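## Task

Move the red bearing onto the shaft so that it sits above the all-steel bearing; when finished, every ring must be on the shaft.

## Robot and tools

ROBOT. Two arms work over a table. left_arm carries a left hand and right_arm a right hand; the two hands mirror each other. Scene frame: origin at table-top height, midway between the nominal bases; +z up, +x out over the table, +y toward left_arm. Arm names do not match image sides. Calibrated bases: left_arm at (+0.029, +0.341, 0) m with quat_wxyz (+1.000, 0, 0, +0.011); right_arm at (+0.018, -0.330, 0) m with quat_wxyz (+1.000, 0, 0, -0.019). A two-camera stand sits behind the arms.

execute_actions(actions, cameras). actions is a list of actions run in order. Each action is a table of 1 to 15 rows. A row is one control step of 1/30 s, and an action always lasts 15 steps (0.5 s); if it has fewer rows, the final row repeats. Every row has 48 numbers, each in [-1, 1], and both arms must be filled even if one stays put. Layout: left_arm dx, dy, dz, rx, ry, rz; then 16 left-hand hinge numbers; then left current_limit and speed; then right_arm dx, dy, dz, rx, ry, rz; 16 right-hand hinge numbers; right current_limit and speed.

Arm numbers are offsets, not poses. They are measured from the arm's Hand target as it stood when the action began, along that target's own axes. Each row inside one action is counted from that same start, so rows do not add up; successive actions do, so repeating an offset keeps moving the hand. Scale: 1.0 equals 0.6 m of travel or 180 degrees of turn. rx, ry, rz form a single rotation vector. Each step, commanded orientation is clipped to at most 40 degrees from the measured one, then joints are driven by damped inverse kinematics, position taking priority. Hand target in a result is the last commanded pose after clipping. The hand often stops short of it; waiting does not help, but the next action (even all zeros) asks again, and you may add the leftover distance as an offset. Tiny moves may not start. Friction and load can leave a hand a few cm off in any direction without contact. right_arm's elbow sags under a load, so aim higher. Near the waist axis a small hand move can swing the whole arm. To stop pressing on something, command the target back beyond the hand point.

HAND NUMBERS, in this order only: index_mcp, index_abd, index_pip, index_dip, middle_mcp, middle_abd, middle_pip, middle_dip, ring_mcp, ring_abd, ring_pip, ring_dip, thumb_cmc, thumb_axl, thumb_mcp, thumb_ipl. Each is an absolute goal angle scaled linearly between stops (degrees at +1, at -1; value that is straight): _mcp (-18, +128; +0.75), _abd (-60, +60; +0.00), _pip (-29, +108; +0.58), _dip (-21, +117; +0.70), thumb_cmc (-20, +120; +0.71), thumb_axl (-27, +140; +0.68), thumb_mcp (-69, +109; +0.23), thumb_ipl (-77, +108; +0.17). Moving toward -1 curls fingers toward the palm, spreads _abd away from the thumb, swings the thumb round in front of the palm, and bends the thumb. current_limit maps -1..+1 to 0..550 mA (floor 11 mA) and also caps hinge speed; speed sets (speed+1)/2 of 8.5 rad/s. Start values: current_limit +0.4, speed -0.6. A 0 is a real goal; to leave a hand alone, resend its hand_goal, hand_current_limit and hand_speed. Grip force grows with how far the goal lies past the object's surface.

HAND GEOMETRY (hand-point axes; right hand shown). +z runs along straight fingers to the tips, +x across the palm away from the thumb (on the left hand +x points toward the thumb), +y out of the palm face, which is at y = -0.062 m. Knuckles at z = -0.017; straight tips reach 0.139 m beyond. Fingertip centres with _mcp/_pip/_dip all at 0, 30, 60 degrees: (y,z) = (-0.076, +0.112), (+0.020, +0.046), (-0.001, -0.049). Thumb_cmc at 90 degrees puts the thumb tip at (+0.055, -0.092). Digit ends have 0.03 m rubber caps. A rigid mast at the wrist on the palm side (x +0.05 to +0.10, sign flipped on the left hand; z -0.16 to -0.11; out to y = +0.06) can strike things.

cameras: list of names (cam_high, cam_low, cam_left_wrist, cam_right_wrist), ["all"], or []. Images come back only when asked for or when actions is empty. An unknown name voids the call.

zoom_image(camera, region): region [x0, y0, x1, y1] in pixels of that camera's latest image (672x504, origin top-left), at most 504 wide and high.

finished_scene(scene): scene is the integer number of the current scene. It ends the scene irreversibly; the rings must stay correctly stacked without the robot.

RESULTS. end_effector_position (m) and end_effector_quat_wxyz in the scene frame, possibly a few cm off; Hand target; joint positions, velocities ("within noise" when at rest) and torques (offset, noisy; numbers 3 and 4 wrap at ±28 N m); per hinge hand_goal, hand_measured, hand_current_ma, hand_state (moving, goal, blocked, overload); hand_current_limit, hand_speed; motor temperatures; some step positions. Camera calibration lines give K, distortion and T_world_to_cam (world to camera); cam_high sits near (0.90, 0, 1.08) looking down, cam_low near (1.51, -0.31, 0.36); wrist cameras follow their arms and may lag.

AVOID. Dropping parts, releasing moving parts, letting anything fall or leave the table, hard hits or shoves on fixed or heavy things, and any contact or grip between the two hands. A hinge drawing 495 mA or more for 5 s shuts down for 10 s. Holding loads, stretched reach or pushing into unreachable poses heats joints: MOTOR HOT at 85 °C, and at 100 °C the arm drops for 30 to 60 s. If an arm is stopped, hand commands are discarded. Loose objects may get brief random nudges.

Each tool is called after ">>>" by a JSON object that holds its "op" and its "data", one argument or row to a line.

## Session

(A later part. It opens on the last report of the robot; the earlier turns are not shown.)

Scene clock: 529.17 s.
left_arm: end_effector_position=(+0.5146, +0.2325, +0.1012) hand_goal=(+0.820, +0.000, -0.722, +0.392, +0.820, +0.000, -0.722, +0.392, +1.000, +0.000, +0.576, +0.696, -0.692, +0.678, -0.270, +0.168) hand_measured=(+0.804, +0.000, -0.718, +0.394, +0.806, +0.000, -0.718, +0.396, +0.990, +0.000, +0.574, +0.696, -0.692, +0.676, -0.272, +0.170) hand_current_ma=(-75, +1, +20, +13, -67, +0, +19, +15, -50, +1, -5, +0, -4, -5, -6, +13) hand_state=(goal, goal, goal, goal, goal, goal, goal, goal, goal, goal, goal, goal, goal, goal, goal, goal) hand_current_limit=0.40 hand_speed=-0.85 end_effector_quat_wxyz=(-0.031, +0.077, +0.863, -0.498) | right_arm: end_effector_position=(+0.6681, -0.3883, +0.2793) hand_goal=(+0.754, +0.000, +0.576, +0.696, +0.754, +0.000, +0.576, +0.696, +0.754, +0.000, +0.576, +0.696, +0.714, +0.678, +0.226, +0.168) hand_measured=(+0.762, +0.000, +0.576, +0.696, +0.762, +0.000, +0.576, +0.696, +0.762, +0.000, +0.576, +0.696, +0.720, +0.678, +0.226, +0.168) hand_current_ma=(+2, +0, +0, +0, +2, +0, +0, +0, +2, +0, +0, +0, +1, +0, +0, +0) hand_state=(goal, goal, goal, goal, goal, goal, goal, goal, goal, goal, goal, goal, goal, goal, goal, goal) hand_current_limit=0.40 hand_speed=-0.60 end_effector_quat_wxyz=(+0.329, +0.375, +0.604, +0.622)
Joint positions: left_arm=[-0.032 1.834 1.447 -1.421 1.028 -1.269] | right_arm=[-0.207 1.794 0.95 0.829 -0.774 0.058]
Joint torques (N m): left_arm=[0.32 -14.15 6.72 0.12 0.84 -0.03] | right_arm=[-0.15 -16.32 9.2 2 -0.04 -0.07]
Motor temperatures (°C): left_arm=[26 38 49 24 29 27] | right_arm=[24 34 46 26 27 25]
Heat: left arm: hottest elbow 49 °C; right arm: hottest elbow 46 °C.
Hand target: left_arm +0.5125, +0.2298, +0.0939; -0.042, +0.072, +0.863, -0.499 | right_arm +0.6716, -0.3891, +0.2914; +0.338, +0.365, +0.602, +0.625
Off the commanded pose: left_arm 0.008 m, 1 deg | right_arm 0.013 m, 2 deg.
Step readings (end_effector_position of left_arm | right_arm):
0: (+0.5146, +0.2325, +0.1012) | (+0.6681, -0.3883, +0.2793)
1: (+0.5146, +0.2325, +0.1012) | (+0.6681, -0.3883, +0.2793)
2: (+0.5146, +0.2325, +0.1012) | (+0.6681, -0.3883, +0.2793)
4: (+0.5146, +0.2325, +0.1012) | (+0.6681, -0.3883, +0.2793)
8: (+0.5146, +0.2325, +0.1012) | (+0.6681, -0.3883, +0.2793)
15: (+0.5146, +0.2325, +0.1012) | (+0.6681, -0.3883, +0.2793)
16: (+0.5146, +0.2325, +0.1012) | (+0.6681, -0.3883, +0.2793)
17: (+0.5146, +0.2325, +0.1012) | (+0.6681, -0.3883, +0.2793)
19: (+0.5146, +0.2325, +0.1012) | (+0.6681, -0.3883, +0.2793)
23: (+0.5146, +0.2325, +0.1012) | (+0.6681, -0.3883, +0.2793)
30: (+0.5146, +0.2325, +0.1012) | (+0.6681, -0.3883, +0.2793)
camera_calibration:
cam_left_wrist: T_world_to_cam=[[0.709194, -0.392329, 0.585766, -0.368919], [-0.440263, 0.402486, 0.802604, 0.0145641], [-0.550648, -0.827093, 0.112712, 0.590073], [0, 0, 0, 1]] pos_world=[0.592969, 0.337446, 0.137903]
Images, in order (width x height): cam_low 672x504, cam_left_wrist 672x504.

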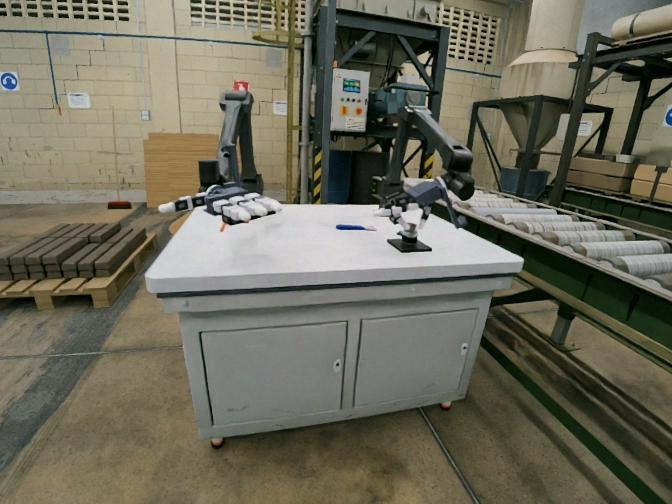

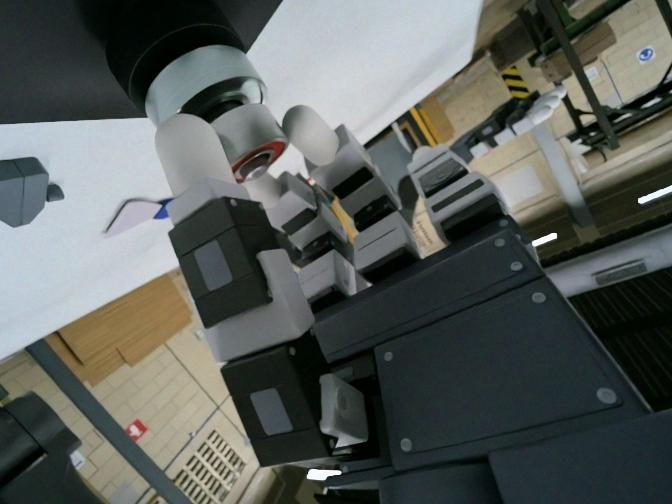

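>>> {"op": "execute_actions", "data": {
  "actions": [
    [[0,0,0,0,0,0,0.959,0,-0.723,0.391,0.959,0,-0.723,0.391,1,0,0.576,0.696,-0.693,0.678,-0.2,0.168,0.4,-0.7,0,0,0,0,0,0,0.754,0,0.576,0.696,0.754,0,0.576,0.696,0.754,0,0.576,0.696,0.714,0.678,0.226,0.168,0.4,-0.6]],
    [[-0.0103,-0.0442,-0.0237,0,0,0,0.959,0,-0.723,0.391,0.959,0,-0.723,0.391,1,0,0.576,0.696,-0.693,0.678,-0.2,0.168,0.4,-0.85,0,0,0,0,0,0,0.754,0,0.576,0.696,0.754,0,0.576,0.696,0.754,0,0.576,0.696,0.714,0.678,0.226,0.168,0.4,-0.6]],
    [[0,-0.0434,-0.0249,0,0,0,0.959,0,-0.723,0.391,0.959,0,-0.723,0.391,1,0,0.576,0.696,-0.693,0.678,-0.2,0.168,0.4,-0.85,0,0,0,0,0,0,0.754,0,0.576,0.696,0.754,0,0.576,0.696,0.754,0,0.576,0.696,0.714,0.678,0.226,0.168,0.4,-0.6]],
    [[0,-0.0434,-0.0249,0,0,0,0.959,0,-0.723,0.391,0.959,0,-0.723,0.391,1,0,0.576,0.696,-0.693,0.678,-0.2,0.168,0.4,-0.85,0,0,0,0,0,0,0.754,0,0.576,0.696,0.754,0,0.576,0.696,0.754,0,0.576,0.696,0.714,0.678,0.226,0.168,0.4,-0.6]]
  ],
  "cameras": ["cam_left_wrist","cam_low"]
}}

>>> {"op": "zoom_image", "data": {
  "camera": "cam_low",
  "region": [385, 205, 435, 255]
}}

>>> {"op": "zoom_image", "data": {
  "camera": "cam_left_wrist",
  "region": [60, 0, 260, 120]
}}

Scene clock: 564.27 s.
left_arm: end_effector_position=(+0.5066, +0.2322, +0.1632) hand_goal=(+0.960, +0.000, -0.722, +0.392, +0.960, +0.000, -0.722, +0.392, +1.000, +0.000, +0.576, +0.696, -0.692, +0.678, -0.200, +0.168) hand_measured=(+0.944, +0.000, -0.718, +0.394, +0.946, +0.000, -0.718, +0.396, +0.990, +0.000, +0.574, +0.696, -0.692, +0.676, -0.202, +0.170) hand_current_ma=(-80, +1, +16, +13, -71, +0, +15, +14, -50, +1, -5, +0, -4, -5, -8, +12) hand_state=(goal, goal, goal, goal, goal, goal, goal, goal, goal, goal, goal, goal, goal, goal, goal, goal) hand_current_limit=0.40 hand_speed=-0.85 end_effector_quat_wxyz=(-0.059, +0.059, +0.862, -0.500) | right_arm: end_effector_position=(+0.6681, -0.3883, +0.2793) hand_goal=(+0.754, +0.000, +0.576, +0.696, +0.754, +0.000, +0.576, +0.696, +0.754, +0.000, +0.576, +0.696, +0.714, +0.678, +0.226, +0.168) hand_measured=(+0.762, +0.000, +0.576, +0.696, +0.762, +0.000, +0.576, +0.696, +0.762, +0.000, +0.576, +0.696, +0.720, +0.678, +0.226, +0.168) hand_current_ma=(+2, +0, +0, +0, +2, +0, +0, +0, +2, +0, +0, +0, +1, +0, +0, +0) hand_state=(goal, goal, goal, goal, goal, goal, goal, goal, goal, goal, goal, goal, goal, goal, goal, goal) hand_current_limit=0.40 hand_speed=-0.60 end_effector_quat_wxyz=(+0.329, +0.375, +0.604, +0.622)
Joint positions: left_arm=[-0.032 1.804 1.563 -1.628 1.029 -1.275] | right_arm=[-0.207 1.794 0.95 0.829 -0.774 0.058]
Joint torques (N m): left_arm=[0.15 -16.97 10.56 -0.25 0.83 -0.05] | right_arm=[-0.15 -16.21 9.17 2.02 -0.04 -0.07]
Heat: left arm: hottest elbow 50 °C; right arm: hottest elbow 46 °C.
Hand target: left_arm +0.5185, +0.2279, +0.1840; -0.042, +0.072, +0.863, -0.499 | right_arm +0.6716, -0.3891, +0.2914; +0.338, +0.365, +0.602, +0.625
Off the commanded pose: left_arm 0.024 m, 3 deg | right_arm 0.013 m, 2 deg.
Step readings (end_effector_position of left_arm | right_arm):
0: (+0.5146, +0.2325, +0.1012) | (+0.6681, -0.3883, +0.2793)
1: (+0.5146, +0.2325, +0.1012) | (+0.6681, -0.3883, +0.2793)
2: (+0.5146, +0.2325, +0.1012) | (+0.6681, -0.3883, +0.2793)
4: (+0.5146, +0.2325, +0.1012) | (+0.6681, -0.3883, +0.2793)
8: (+0.5146, +0.2325, +0.1012) | (+0.6681, -0.3883, +0.2793)
15: (+0.5146, +0.2325, +0.1012) | (+0.6681, -0.3883, +0.2793)
16: (+0.5145, +0.2325, +0.1013) | (+0.6681, -0.3883, +0.2793)
17: (+0.5136, +0.2326, +0.1015) | (+0.6681, -0.3883, +0.2793)
19: (+0.5093, +0.2326, +0.1025) | (+0.6681, -0.3883, +0.2793)
23: (+0.5032, +0.2327, +0.1043) | (+0.6681, -0.3883, +0.2793)
30: (+0.5038, +0.2325, +0.1078) | (+0.6681, -0.3883, +0.2793)
31: (+0.5038, +0.2325, +0.1082) | (+0.6681, -0.3883, +0.2793)
32: (+0.5034, +0.2325, +0.1096) | (+0.6681, -0.3883, +0.2793)
34: (+0.5018, +0.2324, +0.1135) | (+0.6681, -0.3883, +0.2793)
38: (+0.5039, +0.2324, +0.1230) | (+0.6681, -0.3883, +0.2793)
45: (+0.5051, +0.2323, +0.1308) | (+0.6681, -0.3883, +0.2793)
46: (+0.5050, +0.2323, +0.1311) | (+0.6681, -0.3883, +0.2793)
47: (+0.5041, +0.2323, +0.1322) | (+0.6681, -0.3883, +0.2793)
49: (+0.5024, +0.2323, +0.1364) | (+0.6681, -0.3883, +0.2793)
53: (+0.5041, +0.2323, +0.1491) | (+0.6681, -0.3883, +0.2793)
60: (+0.5071, +0.2322, +0.1629) | (+0.6681, -0.3883, +0.2793)
camera_calibration:
cam_left_wrist: T_world_to_cam=[[0.747855, -0.390057, 0.537185, -0.411848], [-0.387124, 0.401121, 0.830203, -0.0695576], [-0.539303, -0.828829, 0.14898, 0.567174], [0, 0, 0, 1]] pos_world=[0.586954, 0.337347, 0.194488]
Images, in order (width x height): cam_low 672x504, cam_left_wrist 672x504.

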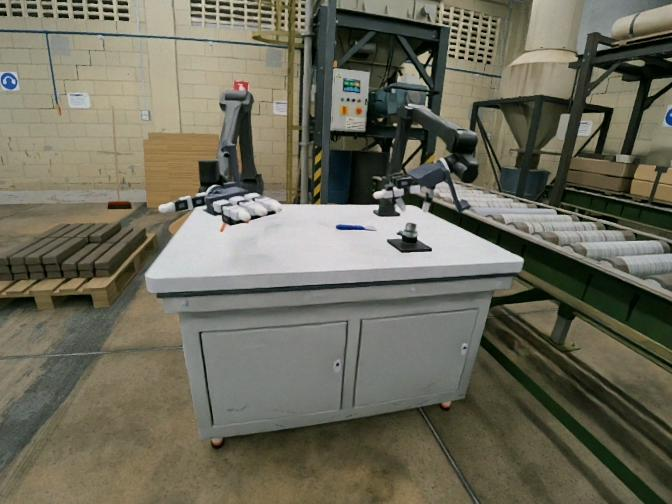

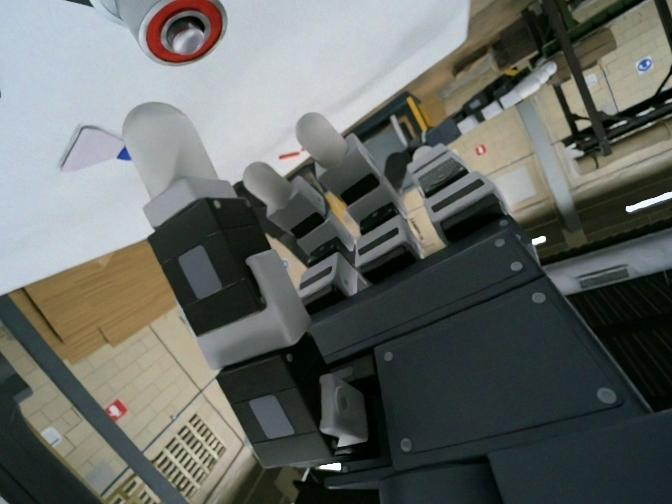

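Scaled by 10.080 from the camera's 672x504 image, which has a finer 960x720 frame.

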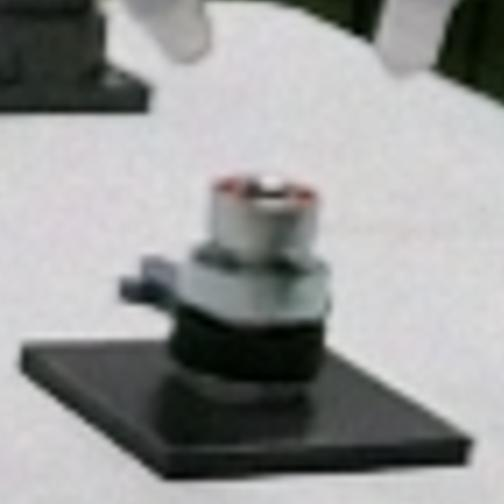

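Scaled by 2.520 from the camera's 672x504 image, which has a finer 960x720 frame.

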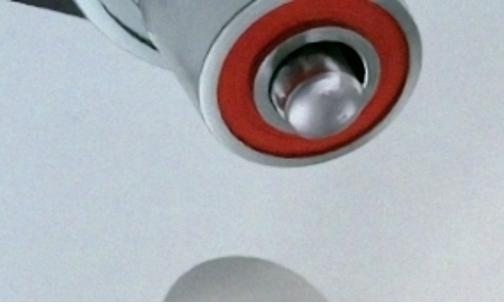

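>>> {"op": "finished_scene", "data": {
  "scene": 2
}}

The scene is finished: the task was done.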